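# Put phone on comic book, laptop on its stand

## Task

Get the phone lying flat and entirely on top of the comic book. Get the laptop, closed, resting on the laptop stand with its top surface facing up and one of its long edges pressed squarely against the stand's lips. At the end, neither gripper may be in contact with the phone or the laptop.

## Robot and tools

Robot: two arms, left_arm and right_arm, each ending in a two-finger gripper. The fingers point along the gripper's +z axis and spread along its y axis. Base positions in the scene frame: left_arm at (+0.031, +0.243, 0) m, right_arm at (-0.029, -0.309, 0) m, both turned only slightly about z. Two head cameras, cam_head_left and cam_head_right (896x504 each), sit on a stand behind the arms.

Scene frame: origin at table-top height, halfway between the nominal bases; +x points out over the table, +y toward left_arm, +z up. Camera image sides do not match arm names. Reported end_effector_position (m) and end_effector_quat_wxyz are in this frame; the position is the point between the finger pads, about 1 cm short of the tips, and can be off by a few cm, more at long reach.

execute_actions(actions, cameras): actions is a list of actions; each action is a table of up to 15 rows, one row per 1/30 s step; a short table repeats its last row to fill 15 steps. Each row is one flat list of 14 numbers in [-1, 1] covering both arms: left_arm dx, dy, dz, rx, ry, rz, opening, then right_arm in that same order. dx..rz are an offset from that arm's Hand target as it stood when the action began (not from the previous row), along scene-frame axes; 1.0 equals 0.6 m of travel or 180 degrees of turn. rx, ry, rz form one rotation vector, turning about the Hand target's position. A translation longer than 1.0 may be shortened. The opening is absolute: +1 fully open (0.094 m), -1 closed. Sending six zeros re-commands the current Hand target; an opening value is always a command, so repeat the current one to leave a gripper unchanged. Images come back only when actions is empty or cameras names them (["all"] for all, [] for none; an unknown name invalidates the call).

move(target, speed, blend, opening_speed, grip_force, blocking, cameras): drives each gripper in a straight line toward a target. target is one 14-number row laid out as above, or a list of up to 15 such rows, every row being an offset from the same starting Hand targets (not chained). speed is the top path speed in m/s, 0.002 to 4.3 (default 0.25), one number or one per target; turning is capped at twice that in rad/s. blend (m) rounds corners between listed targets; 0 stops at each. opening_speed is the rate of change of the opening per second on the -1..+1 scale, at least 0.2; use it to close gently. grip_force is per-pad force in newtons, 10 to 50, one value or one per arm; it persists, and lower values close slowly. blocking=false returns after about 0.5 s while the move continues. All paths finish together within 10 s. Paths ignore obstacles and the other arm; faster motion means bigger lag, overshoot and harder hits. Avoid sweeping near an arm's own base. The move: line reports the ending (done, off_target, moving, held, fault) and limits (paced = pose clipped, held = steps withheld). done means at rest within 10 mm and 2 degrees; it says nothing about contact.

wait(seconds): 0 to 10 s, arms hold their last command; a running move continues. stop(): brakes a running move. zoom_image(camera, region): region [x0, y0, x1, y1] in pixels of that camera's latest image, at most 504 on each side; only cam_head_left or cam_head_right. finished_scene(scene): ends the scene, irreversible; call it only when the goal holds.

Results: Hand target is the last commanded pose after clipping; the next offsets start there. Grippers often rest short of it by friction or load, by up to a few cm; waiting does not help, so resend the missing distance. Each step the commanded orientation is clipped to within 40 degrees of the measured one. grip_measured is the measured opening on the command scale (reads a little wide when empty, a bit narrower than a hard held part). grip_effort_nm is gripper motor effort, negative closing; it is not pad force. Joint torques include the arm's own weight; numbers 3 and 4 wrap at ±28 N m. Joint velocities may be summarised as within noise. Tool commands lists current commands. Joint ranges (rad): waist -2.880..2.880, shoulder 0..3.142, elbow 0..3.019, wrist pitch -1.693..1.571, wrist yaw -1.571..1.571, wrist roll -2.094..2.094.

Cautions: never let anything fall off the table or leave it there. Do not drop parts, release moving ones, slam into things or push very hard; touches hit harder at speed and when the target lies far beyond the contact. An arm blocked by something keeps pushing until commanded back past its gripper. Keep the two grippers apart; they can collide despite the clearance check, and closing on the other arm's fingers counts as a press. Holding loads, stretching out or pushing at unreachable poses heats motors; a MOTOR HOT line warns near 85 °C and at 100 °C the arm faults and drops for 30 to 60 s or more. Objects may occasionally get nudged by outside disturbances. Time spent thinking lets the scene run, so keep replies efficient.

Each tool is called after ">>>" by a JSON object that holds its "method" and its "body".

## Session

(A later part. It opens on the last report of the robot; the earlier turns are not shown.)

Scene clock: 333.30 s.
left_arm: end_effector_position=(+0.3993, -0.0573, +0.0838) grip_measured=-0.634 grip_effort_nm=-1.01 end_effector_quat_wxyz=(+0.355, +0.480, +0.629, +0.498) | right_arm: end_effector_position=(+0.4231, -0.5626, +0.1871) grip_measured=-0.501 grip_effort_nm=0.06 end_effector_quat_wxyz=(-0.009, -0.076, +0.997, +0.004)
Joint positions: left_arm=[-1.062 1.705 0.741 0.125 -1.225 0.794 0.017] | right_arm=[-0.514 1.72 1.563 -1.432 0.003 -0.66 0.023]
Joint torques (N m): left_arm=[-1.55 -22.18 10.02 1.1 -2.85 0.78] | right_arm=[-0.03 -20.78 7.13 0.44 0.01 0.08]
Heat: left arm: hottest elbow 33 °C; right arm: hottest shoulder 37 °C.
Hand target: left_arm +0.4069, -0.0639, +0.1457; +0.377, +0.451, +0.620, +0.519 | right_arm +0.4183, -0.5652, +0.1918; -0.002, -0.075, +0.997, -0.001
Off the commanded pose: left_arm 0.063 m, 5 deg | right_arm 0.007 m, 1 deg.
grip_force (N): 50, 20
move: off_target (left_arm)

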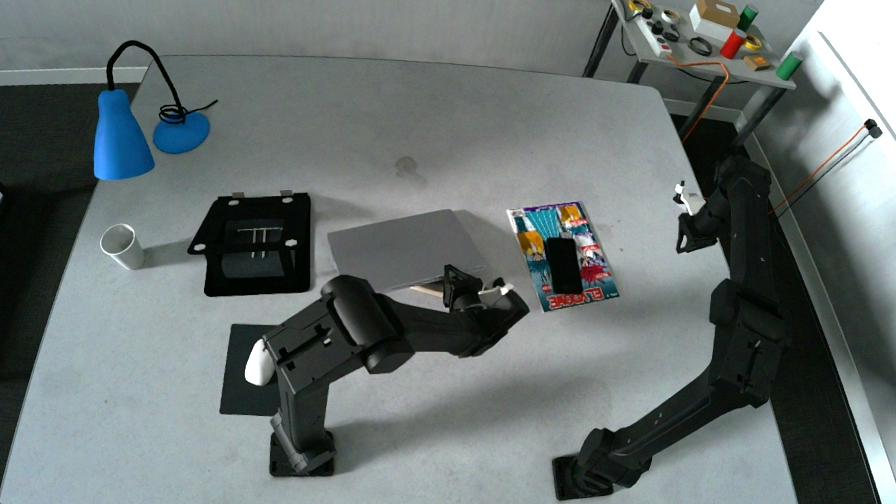

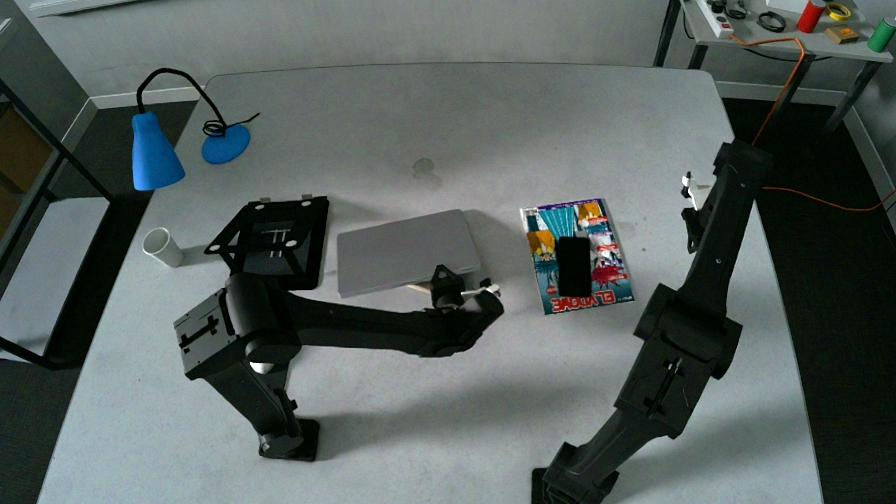

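>>> {"method": "move", "body": {"target": [[-0.02,0.05,0.2,0,0,0,-1,0,0,0,0,0,0,-0.5]], "speed": 0.12, "cameras": ["all"]}}

>>> {"method": "zoom_image", "body": {"camera": "cam_head_right", "region": [300, 150, 540, 350]}}

>>> {"method": "zoom_image", "body": {"camera": "cam_head_left", "region": [300, 150, 540, 350]}}

Scene clock: 339.03 s.
left_arm: end_effector_position=(+0.3794, -0.0252, +0.1844) grip_measured=-0.634 grip_effort_nm=-1.01 end_effector_quat_wxyz=(+0.337, +0.499, +0.621, +0.502) | right_arm: end_effector_position=(+0.4231, -0.5626, +0.1871) grip_measured=-0.501 grip_effort_nm=0.06 end_effector_quat_wxyz=(-0.009, -0.076, +0.997, +0.004)
Joint positions: left_arm=[-1.062 1.376 0.741 -0.244 -1.213 0.809 0.017] | right_arm=[-0.514 1.72 1.563 -1.432 0.003 -0.66 0.023]
Joint torques (N m): left_arm=[-0.79 -17.96 17.62 1.54 -3.1 0.65] | right_arm=[-0.03 -20.84 7.13 0.43 0.01 0.09]
Motor temperatures (°C): left_arm=[23 28 34 24 32 24 28] | right_arm=[27 37 35 25 24 23 25]
Heat: left arm: hottest elbow 34 °C; right arm: hottest shoulder 37 °C.
Hand target: left_arm +0.3949, -0.0339, +0.2656; +0.377, +0.451, +0.620, +0.519 | right_arm +0.4183, -0.5652, +0.1918; -0.002, -0.075, +0.997, -0.001
Off the commanded pose: left_arm 0.083 m, 7 deg | right_arm 0.007 m, 1 deg.
grip_force (N): 50, 20
move: off_target (left_arm)

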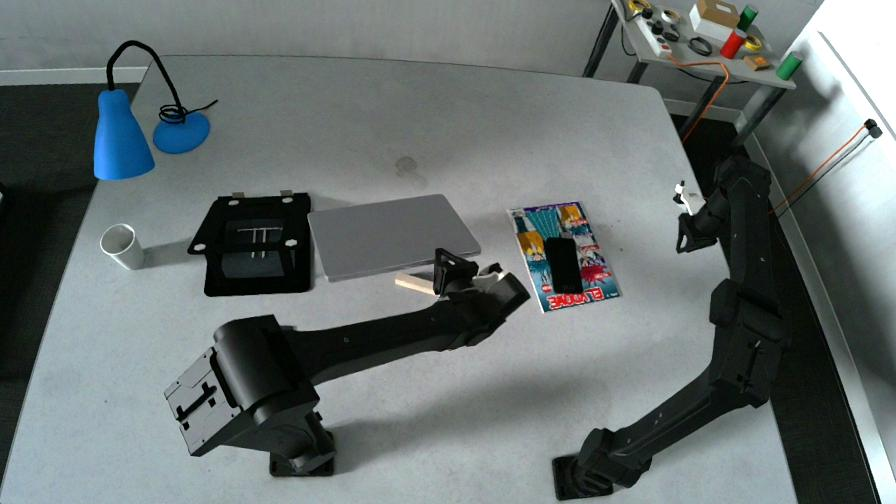

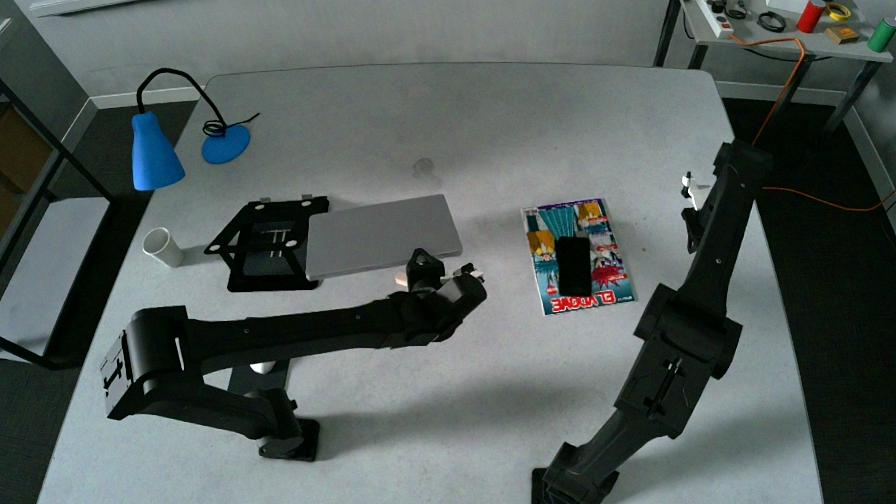

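Scaled by 2.100.

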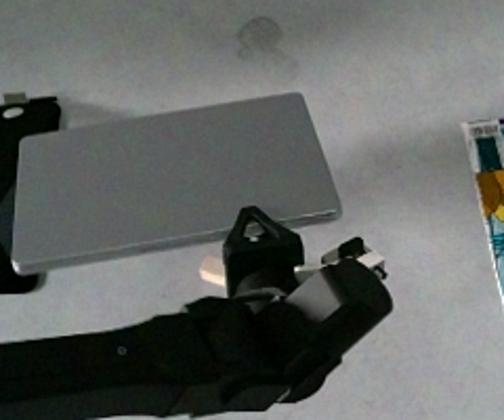

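Scaled by 2.100.

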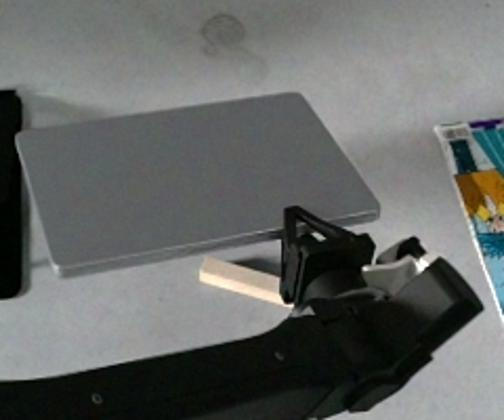

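>>> {"method": "move", "body": {"target": [[0.0,0.15,0.17,0,0,-0.02,-1,0,0,0,0,0,0,-0.5],[0.0,0.59,0.17,0.01,0.1,-0.094,-1,0,0,0,0,0,0,-0.5]], "speed": 0.18, "blend": [0.05,0], "cameras": ["all"]}}

>>> {"method": "zoom_image", "body": {"camera": "cam_head_right", "region": [150, 130, 390, 350]}}

>>> {"method": "zoom_image", "body": {"camera": "cam_head_left", "region": [150, 130, 390, 350]}}

Scene clock: 360.37 s.
left_arm: end_effector_position=(+0.3625, +0.3063, +0.2501) grip_measured=-0.631 grip_effort_nm=-1.01 end_effector_quat_wxyz=(+0.295, +0.637, +0.650, +0.290) | right_arm: end_effector_position=(+0.4231, -0.5626, +0.1871) grip_measured=-0.501 grip_effort_nm=0.06 end_effector_quat_wxyz=(-0.009, -0.076, +0.997, +0.004)
Joint positions: left_arm=[0.279 0.694 0.667 -0.714 0.228 1.757 0.017] | right_arm=[-0.514 1.72 1.563 -1.432 0.003 -0.66 0.023]
Joint torques (N m): left_arm=[-0.44 -6.59 26.54 3.19 0.43 0.34] | right_arm=[-0.09 -20.78 7.16 0.46 0.02 0.08]
Motor temperatures (°C): left_arm=[23 27 40 24 39 24 29] | right_arm=[27 37 35 25 24 23 25]
Heat: left arm: hottest elbow 40 °C; right arm: hottest shoulder 37 °C.
Hand target: left_arm +0.3949, +0.3201, +0.3675; +0.340, +0.619, +0.590, +0.391 | right_arm +0.4183, -0.5652, +0.1918; -0.002, -0.075, +0.997, -0.001
Off the commanded pose: left_arm 0.123 m, 15 deg | right_arm 0.007 m, 1 deg.
grip_force (N): 50, 20
move: off_target (left_arm)

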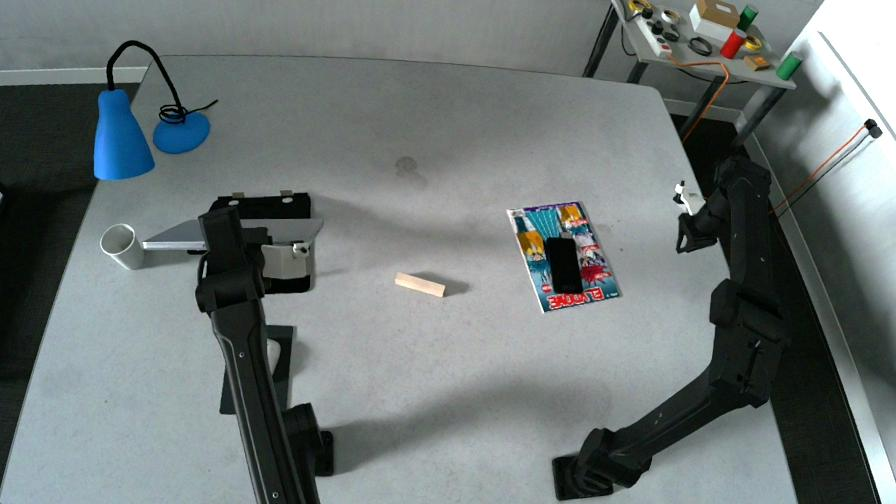

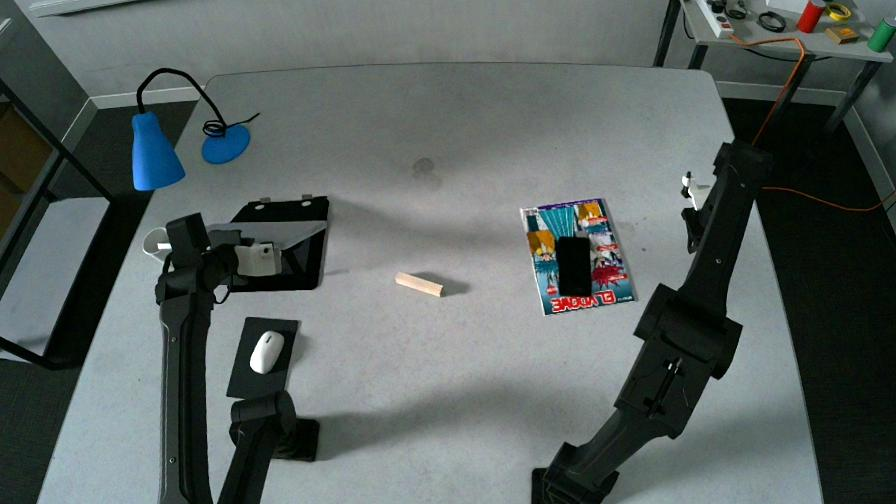

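Scaled by 2.100.

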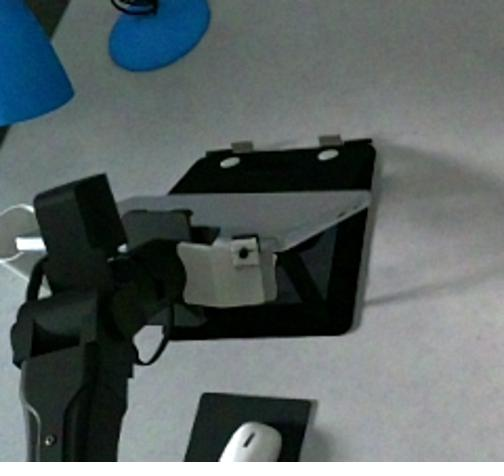

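Scaled by 2.100.

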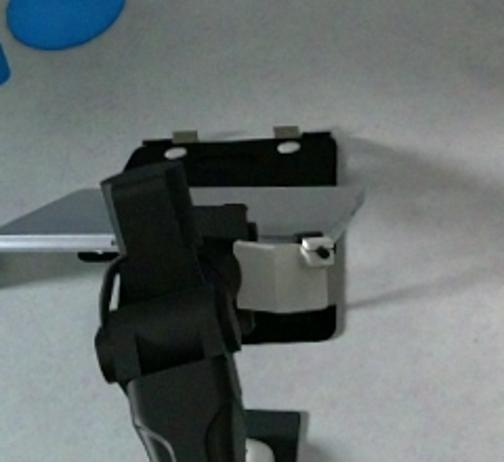

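>>> {"method": "move", "body": {"target": [[0.108,0.066,-0.07,0,-0.067,0,-1,0,0,0,0,0,0,-0.5]], "speed": 0.12, "cameras": ["all"]}}

>>> {"method": "zoom_image", "body": {"camera": "cam_head_right", "region": [150, 130, 390, 350]}}

>>> {"method": "zoom_image", "body": {"camera": "cam_head_left", "region": [130, 130, 370, 350]}}

Scene clock: 368.27 s.
left_arm: end_effector_position=(+0.4279, +0.3437, +0.2198) grip_measured=-0.631 grip_effort_nm=-1.01 end_effector_quat_wxyz=(+0.358, +0.590, +0.645, +0.329) | right_arm: end_effector_position=(+0.4231, -0.5626, +0.1871) grip_measured=-0.501 grip_effort_nm=0.06 end_effector_quat_wxyz=(-0.009, -0.076, +0.997, +0.004)
Joint positions: left_arm=[0.357 0.914 0.597 -0.272 0.324 1.693 0.017] | right_arm=[-0.514 1.72 1.563 -1.432 0.003 -0.66 0.023]
Joint torques (N m): left_arm=[-0.26 -11.58 18.62 6.67 0.36 0.54] | right_arm=[-0.03 -20.78 7.12 0.46 0.02 0.09]
Heat: left arm: hottest elbow 44 °C; right arm: hottest shoulder 37 °C.
Hand target: left_arm +0.4597, +0.3597, +0.3256; +0.401, +0.574, +0.551, +0.454 | right_arm +0.4183, -0.5652, +0.1918; -0.002, -0.075, +0.997, -0.001
Off the commanded pose: left_arm 0.112 m, 19 deg | right_arm 0.007 m, 1 deg.
grip_force (N): 50, 20
move: off_target (left_arm)

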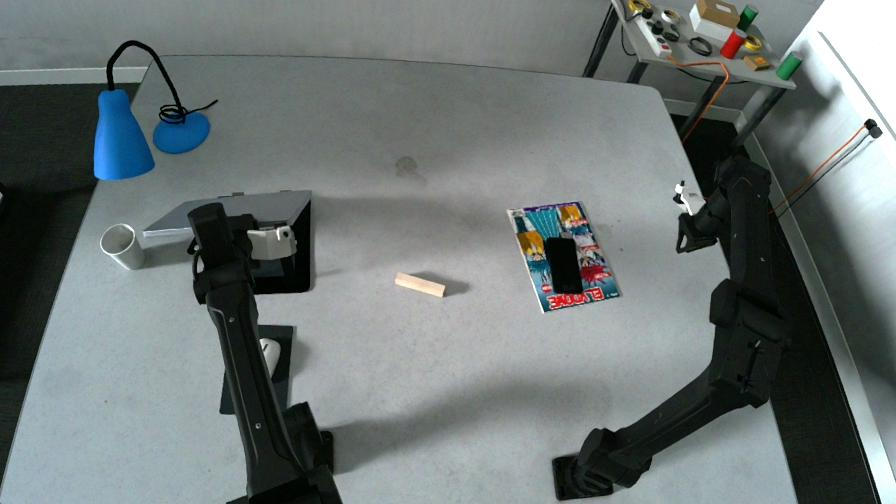

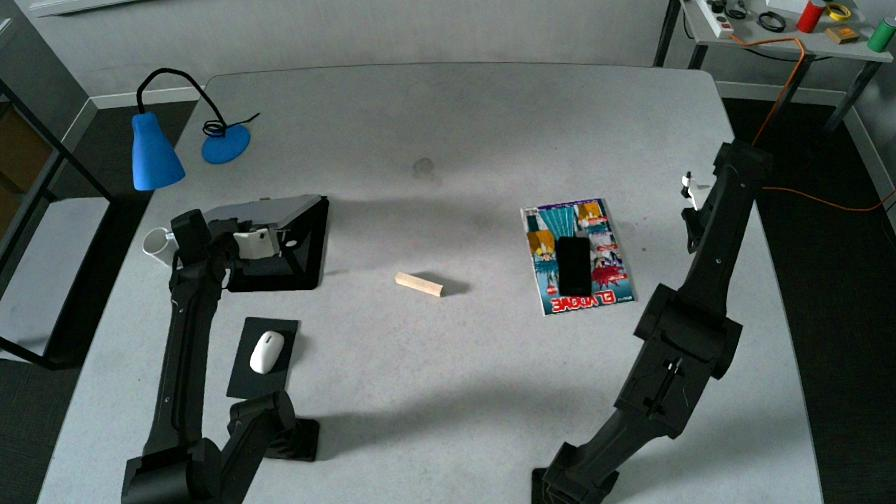

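Scaled by 2.100.

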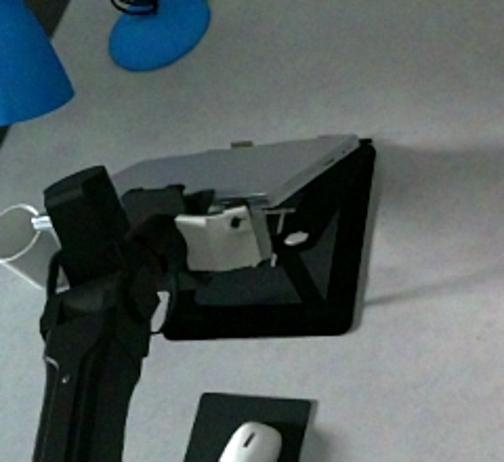

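Scaled by 2.100.

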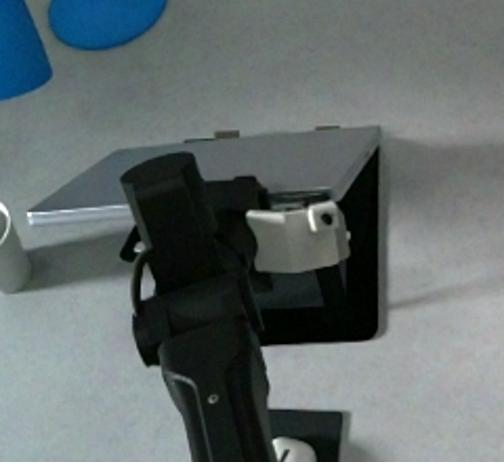

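>>> {"method": "move", "body": {"target": [[0.045,0.015,-0.09,0.035,0,0,-1,0,0,0,0,0,0,-0.5]], "speed": 0.08, "cameras": ["all"]}}

>>> {"method": "zoom_image", "body": {"camera": "cam_head_right", "region": [150, 130, 390, 350]}}

>>> {"method": "zoom_image", "body": {"camera": "cam_head_left", "region": [130, 130, 370, 350]}}

Scene clock: 376.40 s.
left_arm: end_effector_position=(+0.4485, +0.3597, +0.1712) grip_measured=-0.631 grip_effort_nm=-1.01 end_effector_quat_wxyz=(+0.332, +0.605, +0.627, +0.362) | right_arm: end_effector_position=(+0.4231, -0.5626, +0.1871) grip_measured=-0.501 grip_effort_nm=0.06 end_effector_quat_wxyz=(-0.009, -0.076, +0.997, +0.004)
Joint positions: left_arm=[0.355 1.067 0.535 -0.035 0.276 1.767 0.017] | right_arm=[-0.514 1.72 1.563 -1.432 0.003 -0.66 0.023]
Joint torques (N m): left_arm=[-2.43 -13.22 17.05 6.72 0.26 0.76] | right_arm=[-0.09 -20.84 7.16 0.47 0.02 0.08]
Motor temperatures (°C): left_arm=[23 27 43 25 33 24 29] | right_arm=[27 38 35 25 24 23 25]
Heat: left arm: hottest elbow 43 °C; right arm: hottest shoulder 38 °C.
Hand target: left_arm +0.4867, +0.3686, +0.2717; +0.369, +0.595, +0.525, +0.483 | right_arm +0.4183, -0.5652, +0.1918; -0.002, -0.075, +0.997, -0.001
Off the commanded pose: left_arm 0.108 m, 19 deg | right_arm 0.007 m, 1 deg.
grip_force (N): 50, 20
move: off_target (left_arm)

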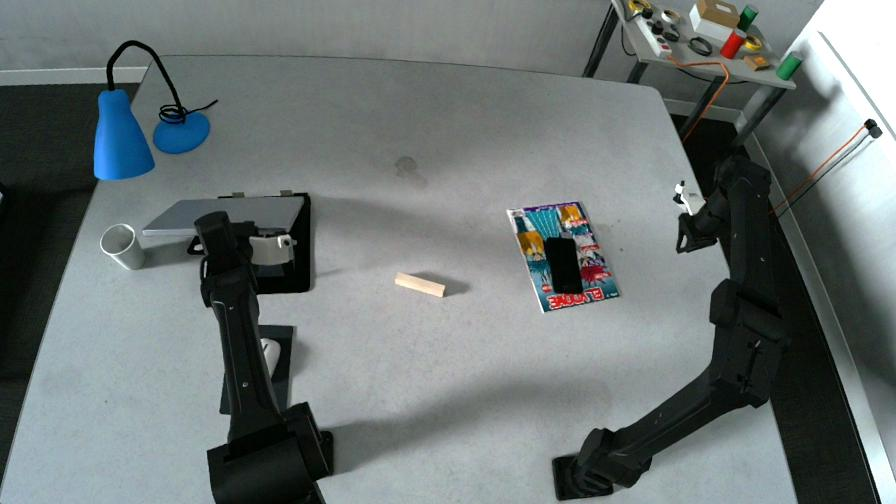

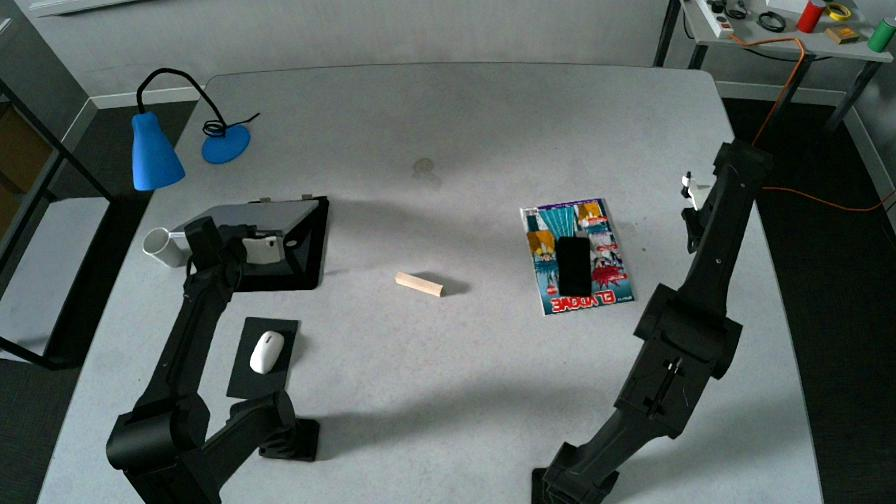

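Scaled by 2.100.

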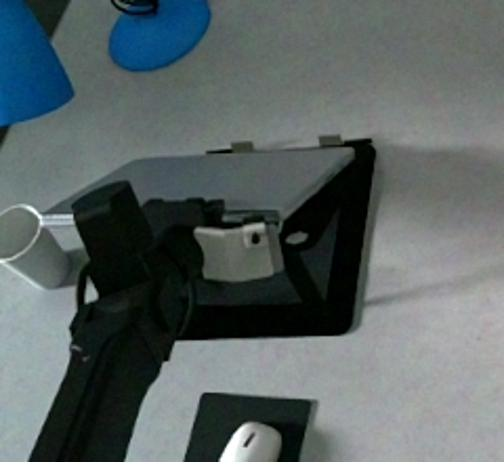

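Scaled by 2.100.

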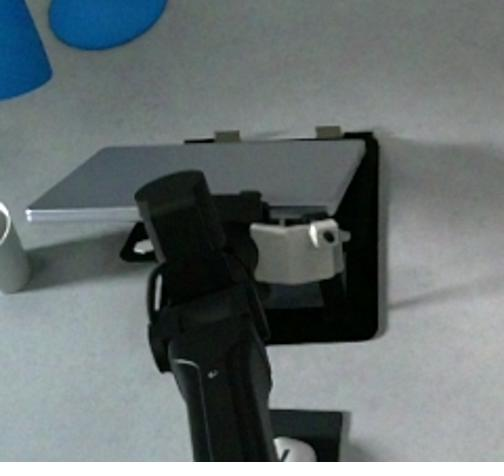

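>>> {"method": "move", "body": {"target": [[0.0,-0.065,-0.02,0,0,0.008,-1,0,0,0,0,0,0,-0.5],[0.03,-0.065,-0.06,0,0,0.008,-1,0,0,0,0,0,0,-0.5]], "speed": 0.08, "blend": [0.01,0], "cameras": ["all"]}}

>>> {"method": "zoom_image", "body": {"camera": "cam_head_right", "region": [150, 130, 390, 350]}}

>>> {"method": "zoom_image", "body": {"camera": "cam_head_left", "region": [130, 130, 370, 350]}}

Scene clock: 384.27 s.
left_arm: end_effector_position=(+0.4690, +0.3261, +0.1540) grip_measured=-0.631 grip_effort_nm=-1.00 end_effector_quat_wxyz=(+0.328, +0.601, +0.616, +0.389) | right_arm: end_effector_position=(+0.4231, -0.5626, +0.1871) grip_measured=-0.501 grip_effort_nm=0.06 end_effector_quat_wxyz=(-0.009, -0.076, +0.997, +0.004)
Joint positions: left_arm=[0.208 1.136 0.494 0.134 0.122 1.711 0.017] | right_arm=[-0.514 1.72 1.563 -1.432 0.003 -0.66 0.023]
Joint torques (N m): left_arm=[-2.49 -12.04 15.38 6.37 -0.37 0.77] | right_arm=[-0.09 -20.78 7.13 0.44 0.01 0.09]
Heat: left arm: hottest elbow 43 °C; right arm: hottest shoulder 38 °C.
Hand target: left_arm +0.5047, +0.3299, +0.2356; +0.362, +0.589, +0.533, +0.488 | right_arm +0.4183, -0.5652, +0.1918; -0.002, -0.075, +0.997, -0.001
Off the commanded pose: left_arm 0.089 m, 15 deg | right_arm 0.007 m, 1 deg.
grip_force (N): 50, 20
move: off_target (left_arm)

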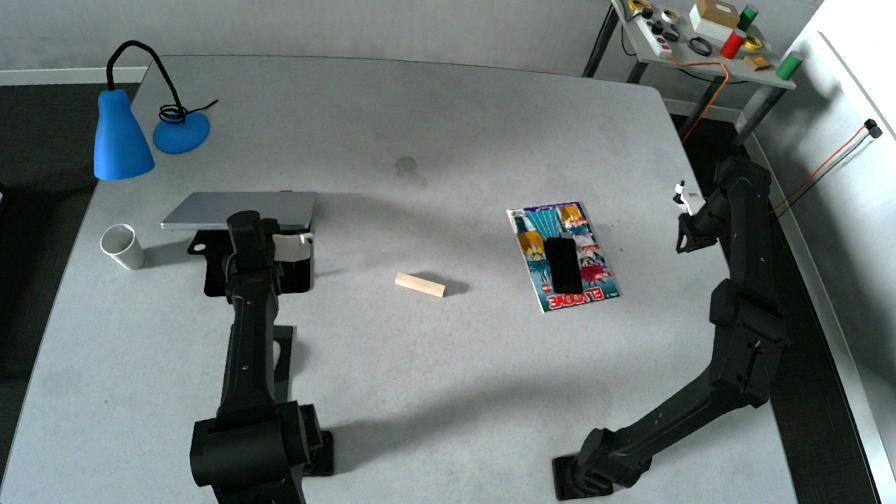

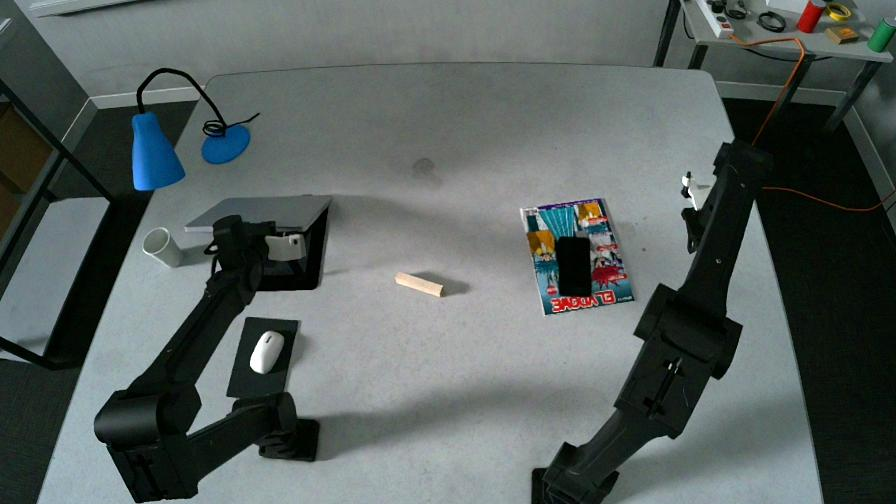

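Scaled by 2.100.

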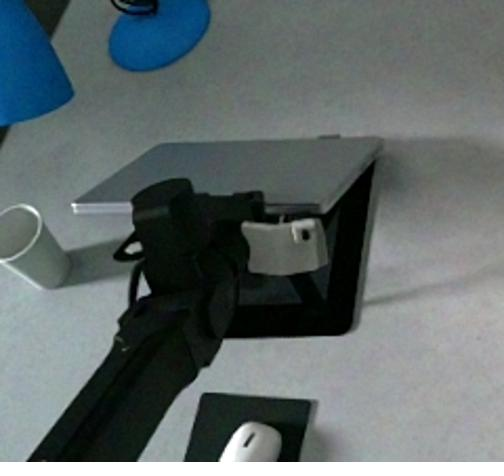

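Scaled by 2.100.

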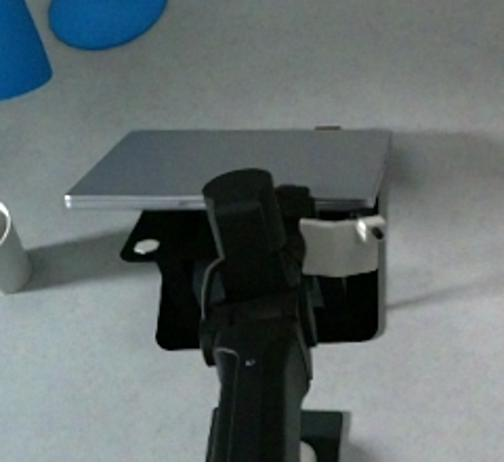

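>>> {"method": "move", "body": {"target": [[-0.02,-0.01,0,0,0,0.018,-1,0,0,0,0,0,0,-0.5],[-0.02,-0.01,-0.07,0,0,0.018,-1,0,0,0,0,0,0,-0.5]], "speed": 0.08, "blend": [0.01,0], "cameras": ["all"]}}

>>> {"method": "zoom_image", "body": {"camera": "cam_head_right", "region": [150, 130, 390, 350]}}

>>> {"method": "zoom_image", "body": {"camera": "cam_head_left", "region": [130, 130, 370, 350]}}

Scene clock: 390.37 s.
left_arm: end_effector_position=(+0.4759, +0.3267, +0.1560) grip_measured=-0.631 grip_effort_nm=-1.01 end_effector_quat_wxyz=(+0.338, +0.566, +0.612, +0.437) | right_arm: end_effector_position=(+0.4231, -0.5626, +0.1871) grip_measured=-0.501 grip_effort_nm=0.06 end_effector_quat_wxyz=(-0.009, -0.076, +0.997, +0.004)
Joint positions: left_arm=[0.171 1.176 0.45 0.325 0.032 1.672 0.017] | right_arm=[-0.514 1.72 1.563 -1.432 0.003 -0.66 0.023]
Joint torques (N m): left_arm=[-2.49 -9.47 11.38 5.45 -0.39 0.88] | right_arm=[-0.09 -20.78 7.13 0.46 0.02 0.09]
Heat: left arm: hottest elbow 43 °C; right arm: hottest shoulder 38 °C.
Hand target: left_arm +0.4927, +0.3238, +0.1937; +0.348, +0.573, +0.550, +0.498 | right_arm +0.4183, -0.5652, +0.1918; -0.002, -0.075, +0.997, -0.001
Off the commanded pose: left_arm 0.041 m, 10 deg | right_arm 0.007 m, 1 deg.
grip_force (N): 50, 20
move: off_target (left_arm)

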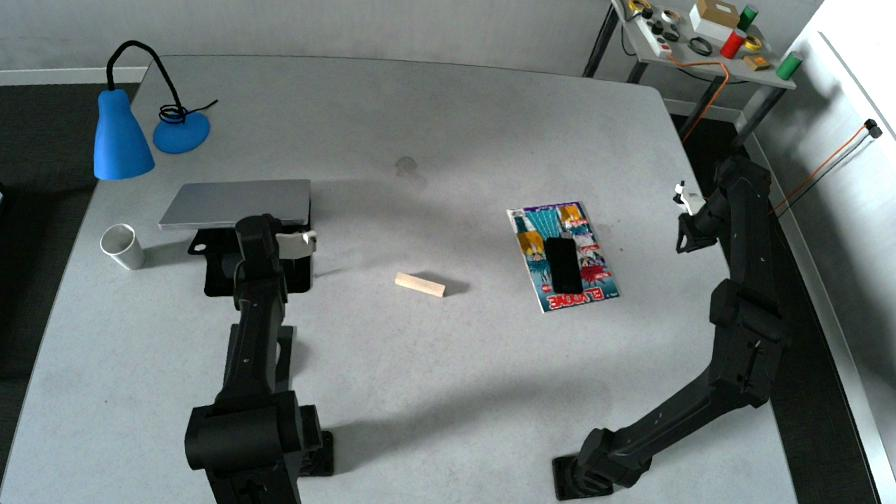

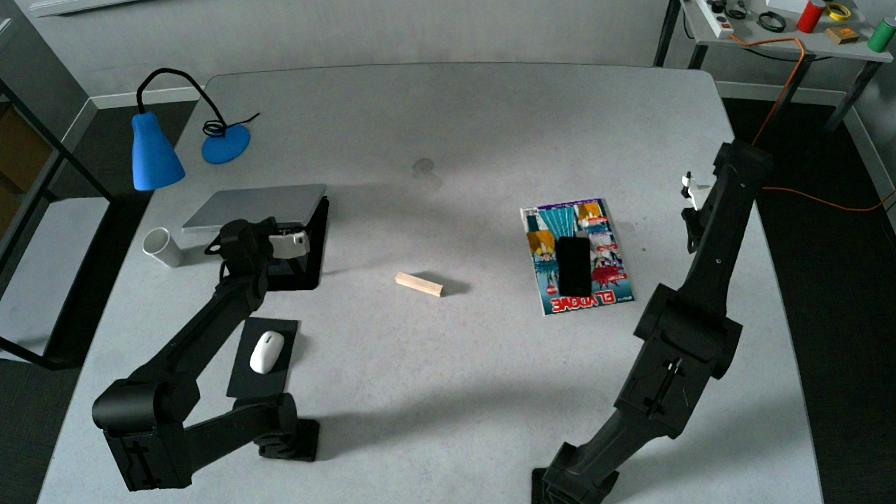

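Scaled by 2.100.

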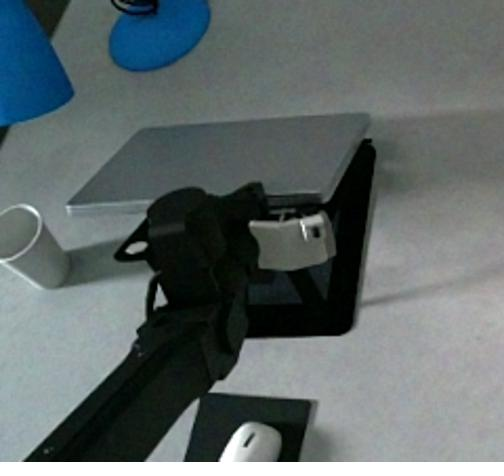

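Scaled by 2.100.

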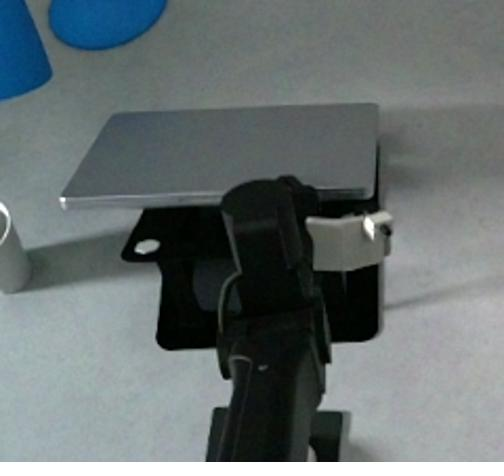

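>>> {"method": "move", "body": {"target": [[0.0,0,0.11,0,0.03,0,-1,0,0,0,0,0,0,-0.5],[0.0,-0.005,0.10,0,0.055,0,-1,0,0,0,0,0,0,-0.5]], "speed": 0.1, "blend": [0.01,0], "cameras": ["all"]}}

>>> {"method": "zoom_image", "body": {"camera": "cam_head_right", "region": [150, 130, 390, 350]}}

>>> {"method": "zoom_image", "body": {"camera": "cam_head_left", "region": [130, 130, 370, 350]}}

Scene clock: 401.83 s.
left_arm: end_effector_position=(+0.4477, +0.3179, +0.1562) grip_measured=-0.632 grip_effort_nm=-1.01 end_effector_quat_wxyz=(+0.270, +0.615, +0.645, +0.364) | right_arm: end_effector_position=(+0.4231, -0.5626, +0.1871) grip_measured=-0.501 grip_effort_nm=0.06 end_effector_quat_wxyz=(-0.009, -0.076, +0.997, +0.004)
Joint positions: left_arm=[0.154 1.049 0.528 -0.109 0.009 1.702 0.017] | right_arm=[-0.514 1.72 1.563 -1.432 0.003 -0.66 0.023]
Joint torques (N m): left_arm=[-2.78 -11.58 22.13 2.21 -0.6 0.86] | right_arm=[-0.03 -20.84 7.15 0.46 0.01 0.09]
Heat: left arm: hottest elbow 42 °C; right arm: hottest shoulder 38 °C.
Hand target: left_arm +0.4928, +0.3208, +0.2537; +0.300, +0.614, +0.578, +0.447 | right_arm +0.4183, -0.5652, +0.1918; -0.002, -0.075, +0.997, -0.001
Off the commanded pose: left_arm 0.107 m, 13 deg | right_arm 0.007 m, 1 deg.
grip_force (N): 50, 20
move: off_target (left_arm)

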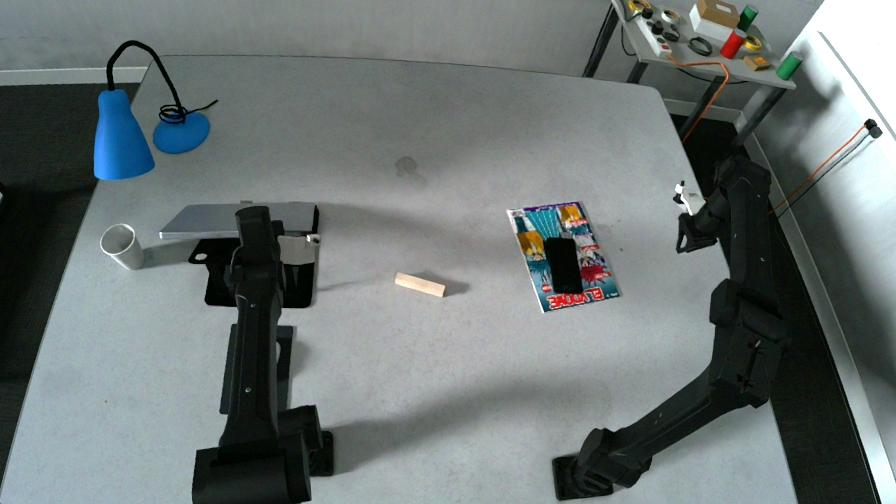

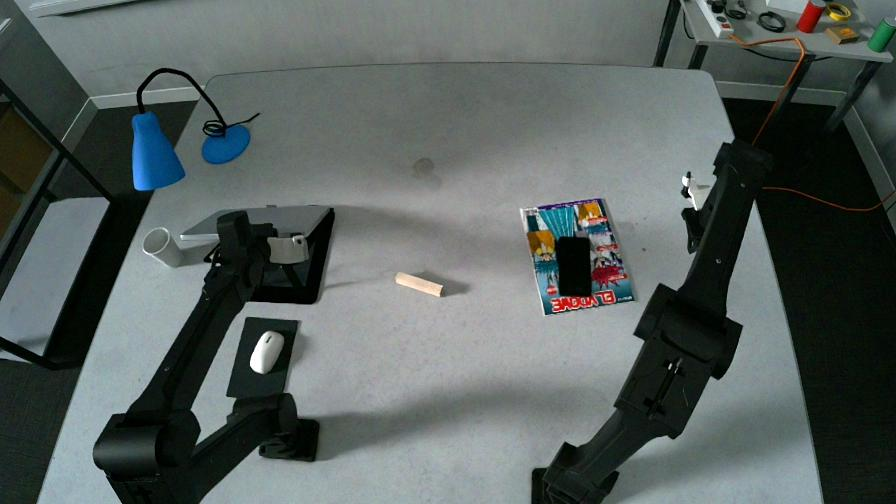

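Scaled by 2.100.

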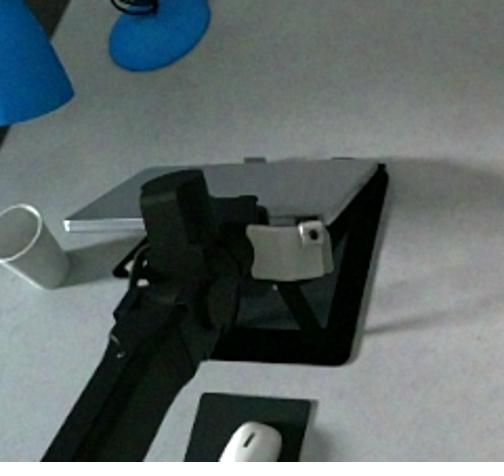

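Scaled by 2.100.

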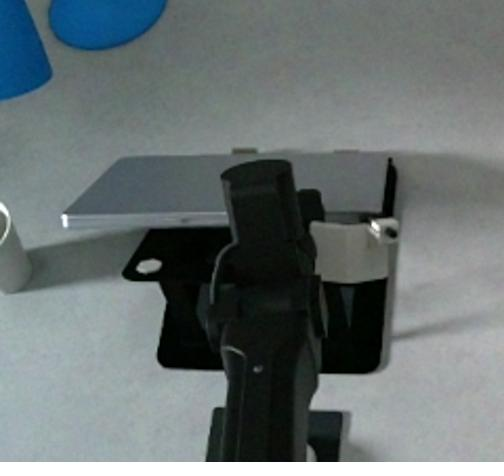

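>>> {"method": "move", "body": {"target": [[0.03,0,-0.05,0,0,0,-1,0,0,0,0,0,0,-0.5]], "speed": 0.06, "cameras": ["all"]}}

>>> {"method": "zoom_image", "body": {"camera": "cam_head_right", "region": [170, 150, 350, 310]}}

>>> {"method": "zoom_image", "body": {"camera": "cam_head_left", "region": [150, 150, 330, 310]}}

Scene clock: 407.67 s.
left_arm: end_effector_position=(+0.4552, +0.3179, +0.1526) grip_measured=-0.632 grip_effort_nm=-1.00 end_effector_quat_wxyz=(+0.270, +0.613, +0.642, +0.372) | right_arm: end_effector_position=(+0.4231, -0.5626, +0.1871) grip_measured=-0.501 grip_effort_nm=0.06 end_effector_quat_wxyz=(-0.009, -0.076, +0.997, +0.004)
Joint positions: left_arm=[0.145 1.081 0.528 -0.063 -0.006 1.702 0.017] | right_arm=[-0.514 1.72 1.563 -1.432 0.003 -0.66 0.023]
Joint torques (N m): left_arm=[-2.84 -7.36 20.53 4.25 -0.34 0.8] | right_arm=[-0.15 -20.72 7.15 0.46 0.01 0.09]
Heat: left arm: hottest elbow 45 °C; right arm: hottest shoulder 38 °C.
Hand target: left_arm +0.5107, +0.3208, +0.2238; +0.300, +0.614, +0.577, +0.447 | right_arm +0.4183, -0.5652, +0.1918; -0.002, -0.075, +0.997, -0.001
Off the commanded pose: left_arm 0.090 m, 12 deg | right_arm 0.007 m, 1 deg.
grip_force (N): 50, 20
move: off_target (left_arm)

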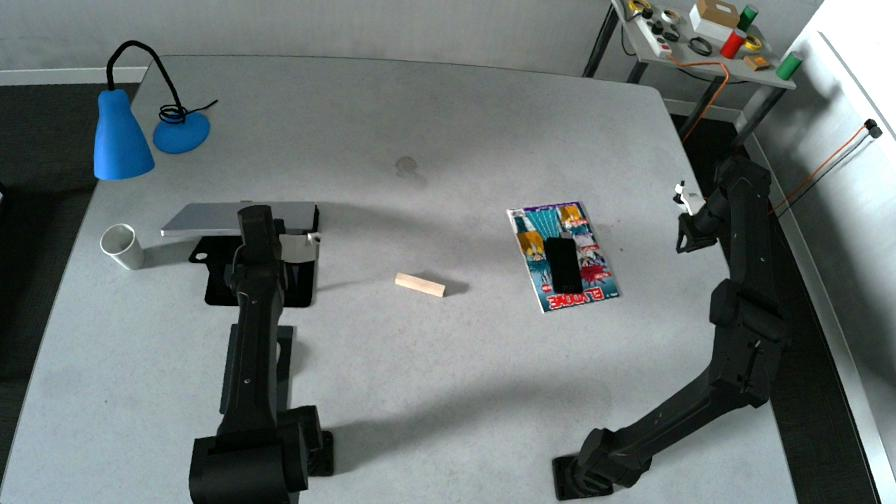

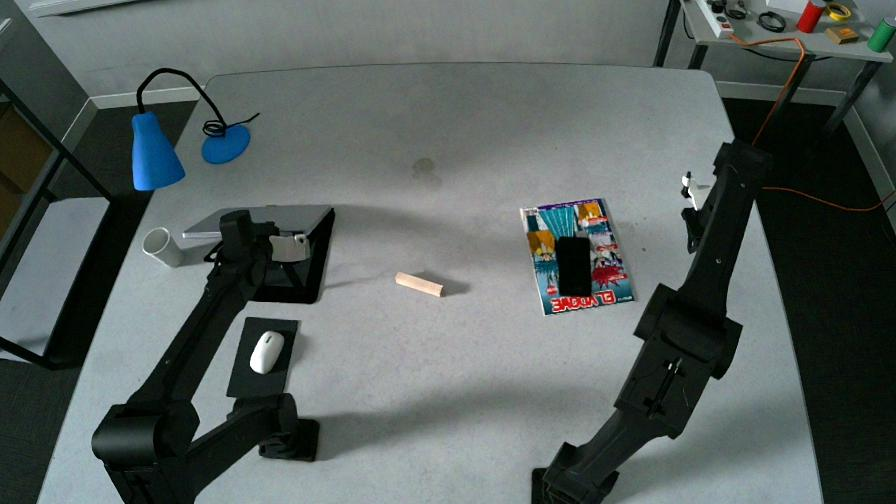

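Scaled by 2.800.

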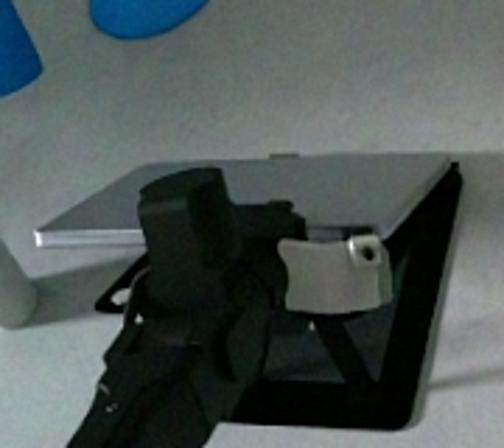

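Scaled by 2.800.

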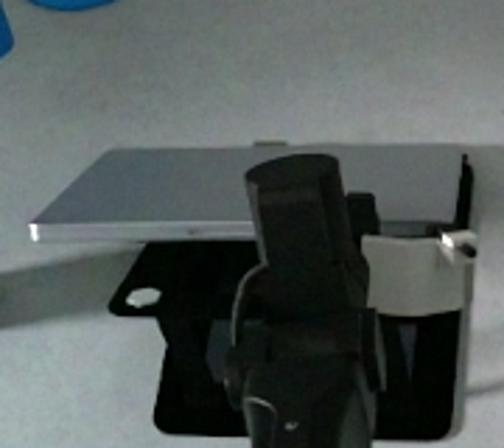

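>>> {"method": "move", "body": {"target": [[0.01,0,-0.05,0,0,0,-1,0,0,0,0,0,0,-0.5]], "speed": 0.06}}

>>> {"method": "move", "body": {"target": [[0,0,0,0,0,0,0,0,0,0,0,0,0,-0.5]], "opening_speed": 0.25, "cameras": ["all"]}}

>>> {"method": "zoom_image", "body": {"camera": "cam_head_right", "region": [170, 150, 350, 310]}}

>>> {"method": "zoom_image", "body": {"camera": "cam_head_left", "region": [150, 150, 330, 310]}}

Scene clock: 414.10 s.
left_arm: end_effector_position=(+0.4725, +0.3212, +0.1476) grip_measured=-0.632 grip_effort_nm=-1.00 end_effector_quat_wxyz=(+0.285, +0.600, +0.640, +0.387) | right_arm: end_effector_position=(+0.4231, -0.5626, +0.1871) grip_measured=-0.501 grip_effort_nm=0.06 end_effector_quat_wxyz=(-0.009, -0.076, +0.997, +0.004)
Joint positions: left_arm=[0.145 1.15 0.528 0.054 -0.007 1.685 0.017] | right_arm=[-0.514 1.72 1.563 -1.432 0.003 -0.66 0.023]
Joint torques (N m): left_arm=[-2.78 -6.01 17.47 4.37 -0.3 0.93] | right_arm=[-0.03 -20.78 7.13 0.46 0.01 0.08]
Heat: left arm: hottest elbow 46 °C; right arm: hottest shoulder 38 °C.
Hand target: left_arm +0.5167, +0.3209, +0.1938; +0.300, +0.614, +0.578, +0.447 | right_arm +0.4183, -0.5652, +0.1918; -0.002, -0.075, +0.997, -0.001
Off the commanded pose: left_arm 0.064 m, 10 deg | right_arm 0.007 m, 1 deg.
grip_force (N): 50, 20
move: off_target (left_arm)

Scene clock: 418.40 s.
left_arm: end_effector_position=(+0.4810, +0.3252, +0.1543) grip_measured=-0.003 grip_effort_nm=0.13 end_effector_quat_wxyz=(+0.273, +0.617, +0.609, +0.416) | right_arm: end_effector_position=(+0.4231, -0.5626, +0.1871) grip_measured=-0.501 grip_effort_nm=0.06 end_effector_quat_wxyz=(-0.009, -0.076, +0.997, +0.004)
Joint positions: left_arm=[0.145 1.168 0.534 0.105 -0.021 1.77 0.047] | right_arm=[-0.514 1.72 1.563 -1.432 0.003 -0.66 0.023]
Joint torques (N m): left_arm=[-2.2 -6.83 16.81 2.97 0.57 0.21] | right_arm=[-0.09 -20.84 7.12 0.47 0.01 0.09]
Heat: left arm: hottest elbow 46 °C; right arm: hottest shoulder 38 °C.
Hand target: left_arm +0.5167, +0.3208, +0.1936; +0.300, +0.614, +0.578, +0.447 | right_arm +0.4183, -0.5652, +0.1918; -0.002, -0.075, +0.997, -0.001
Off the commanded pose: left_arm 0.053 m, 6 deg | right_arm 0.007 m, 1 deg.
grip_force (N): 50, 20
move: off_target (left_arm)

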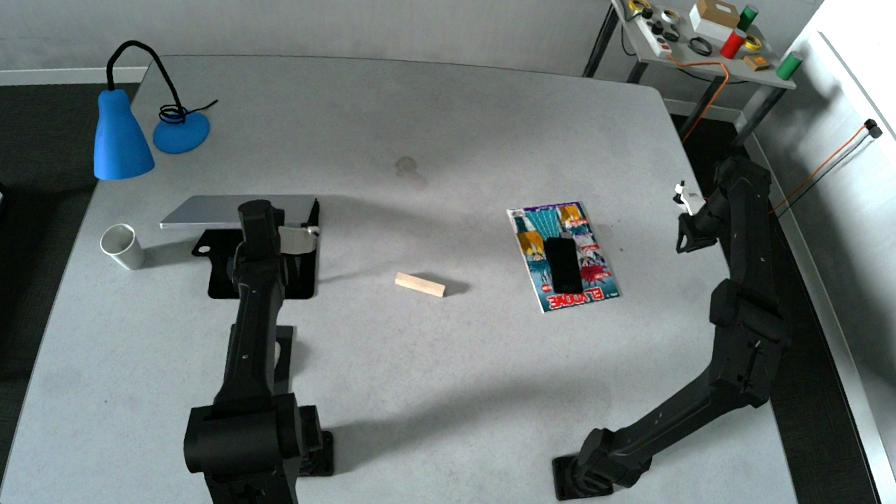

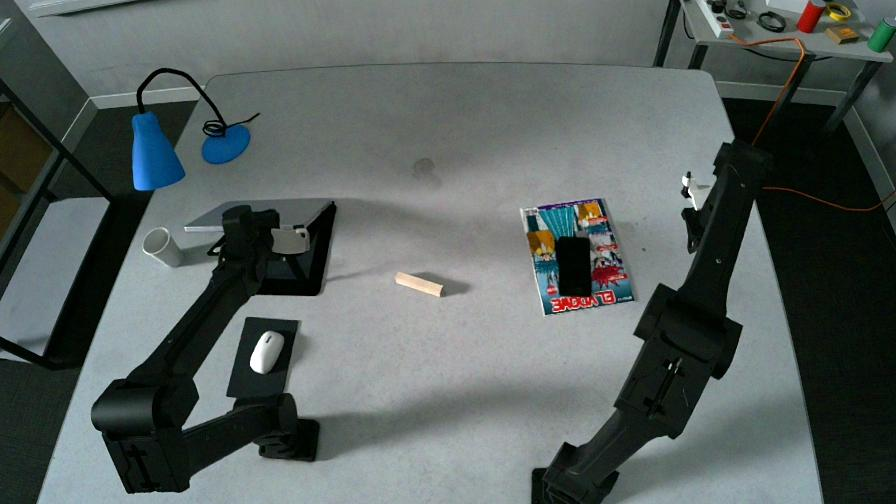

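Scaled by 2.800.

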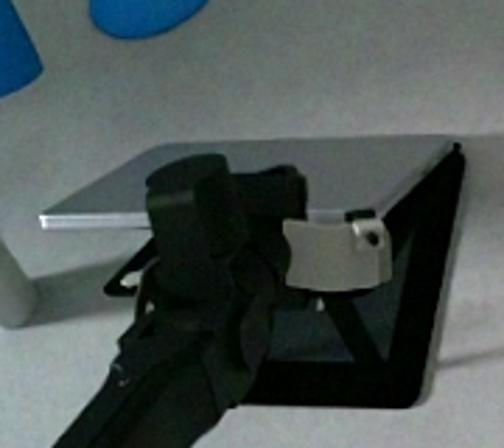

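Scaled by 2.800.

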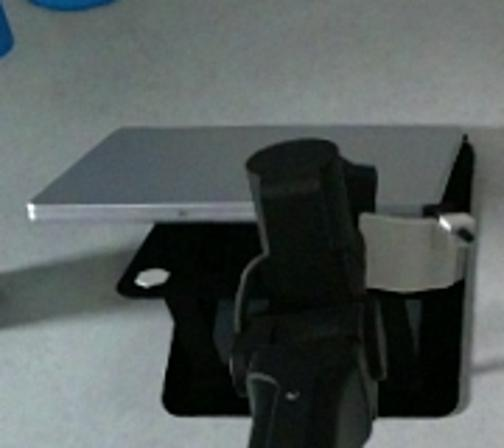

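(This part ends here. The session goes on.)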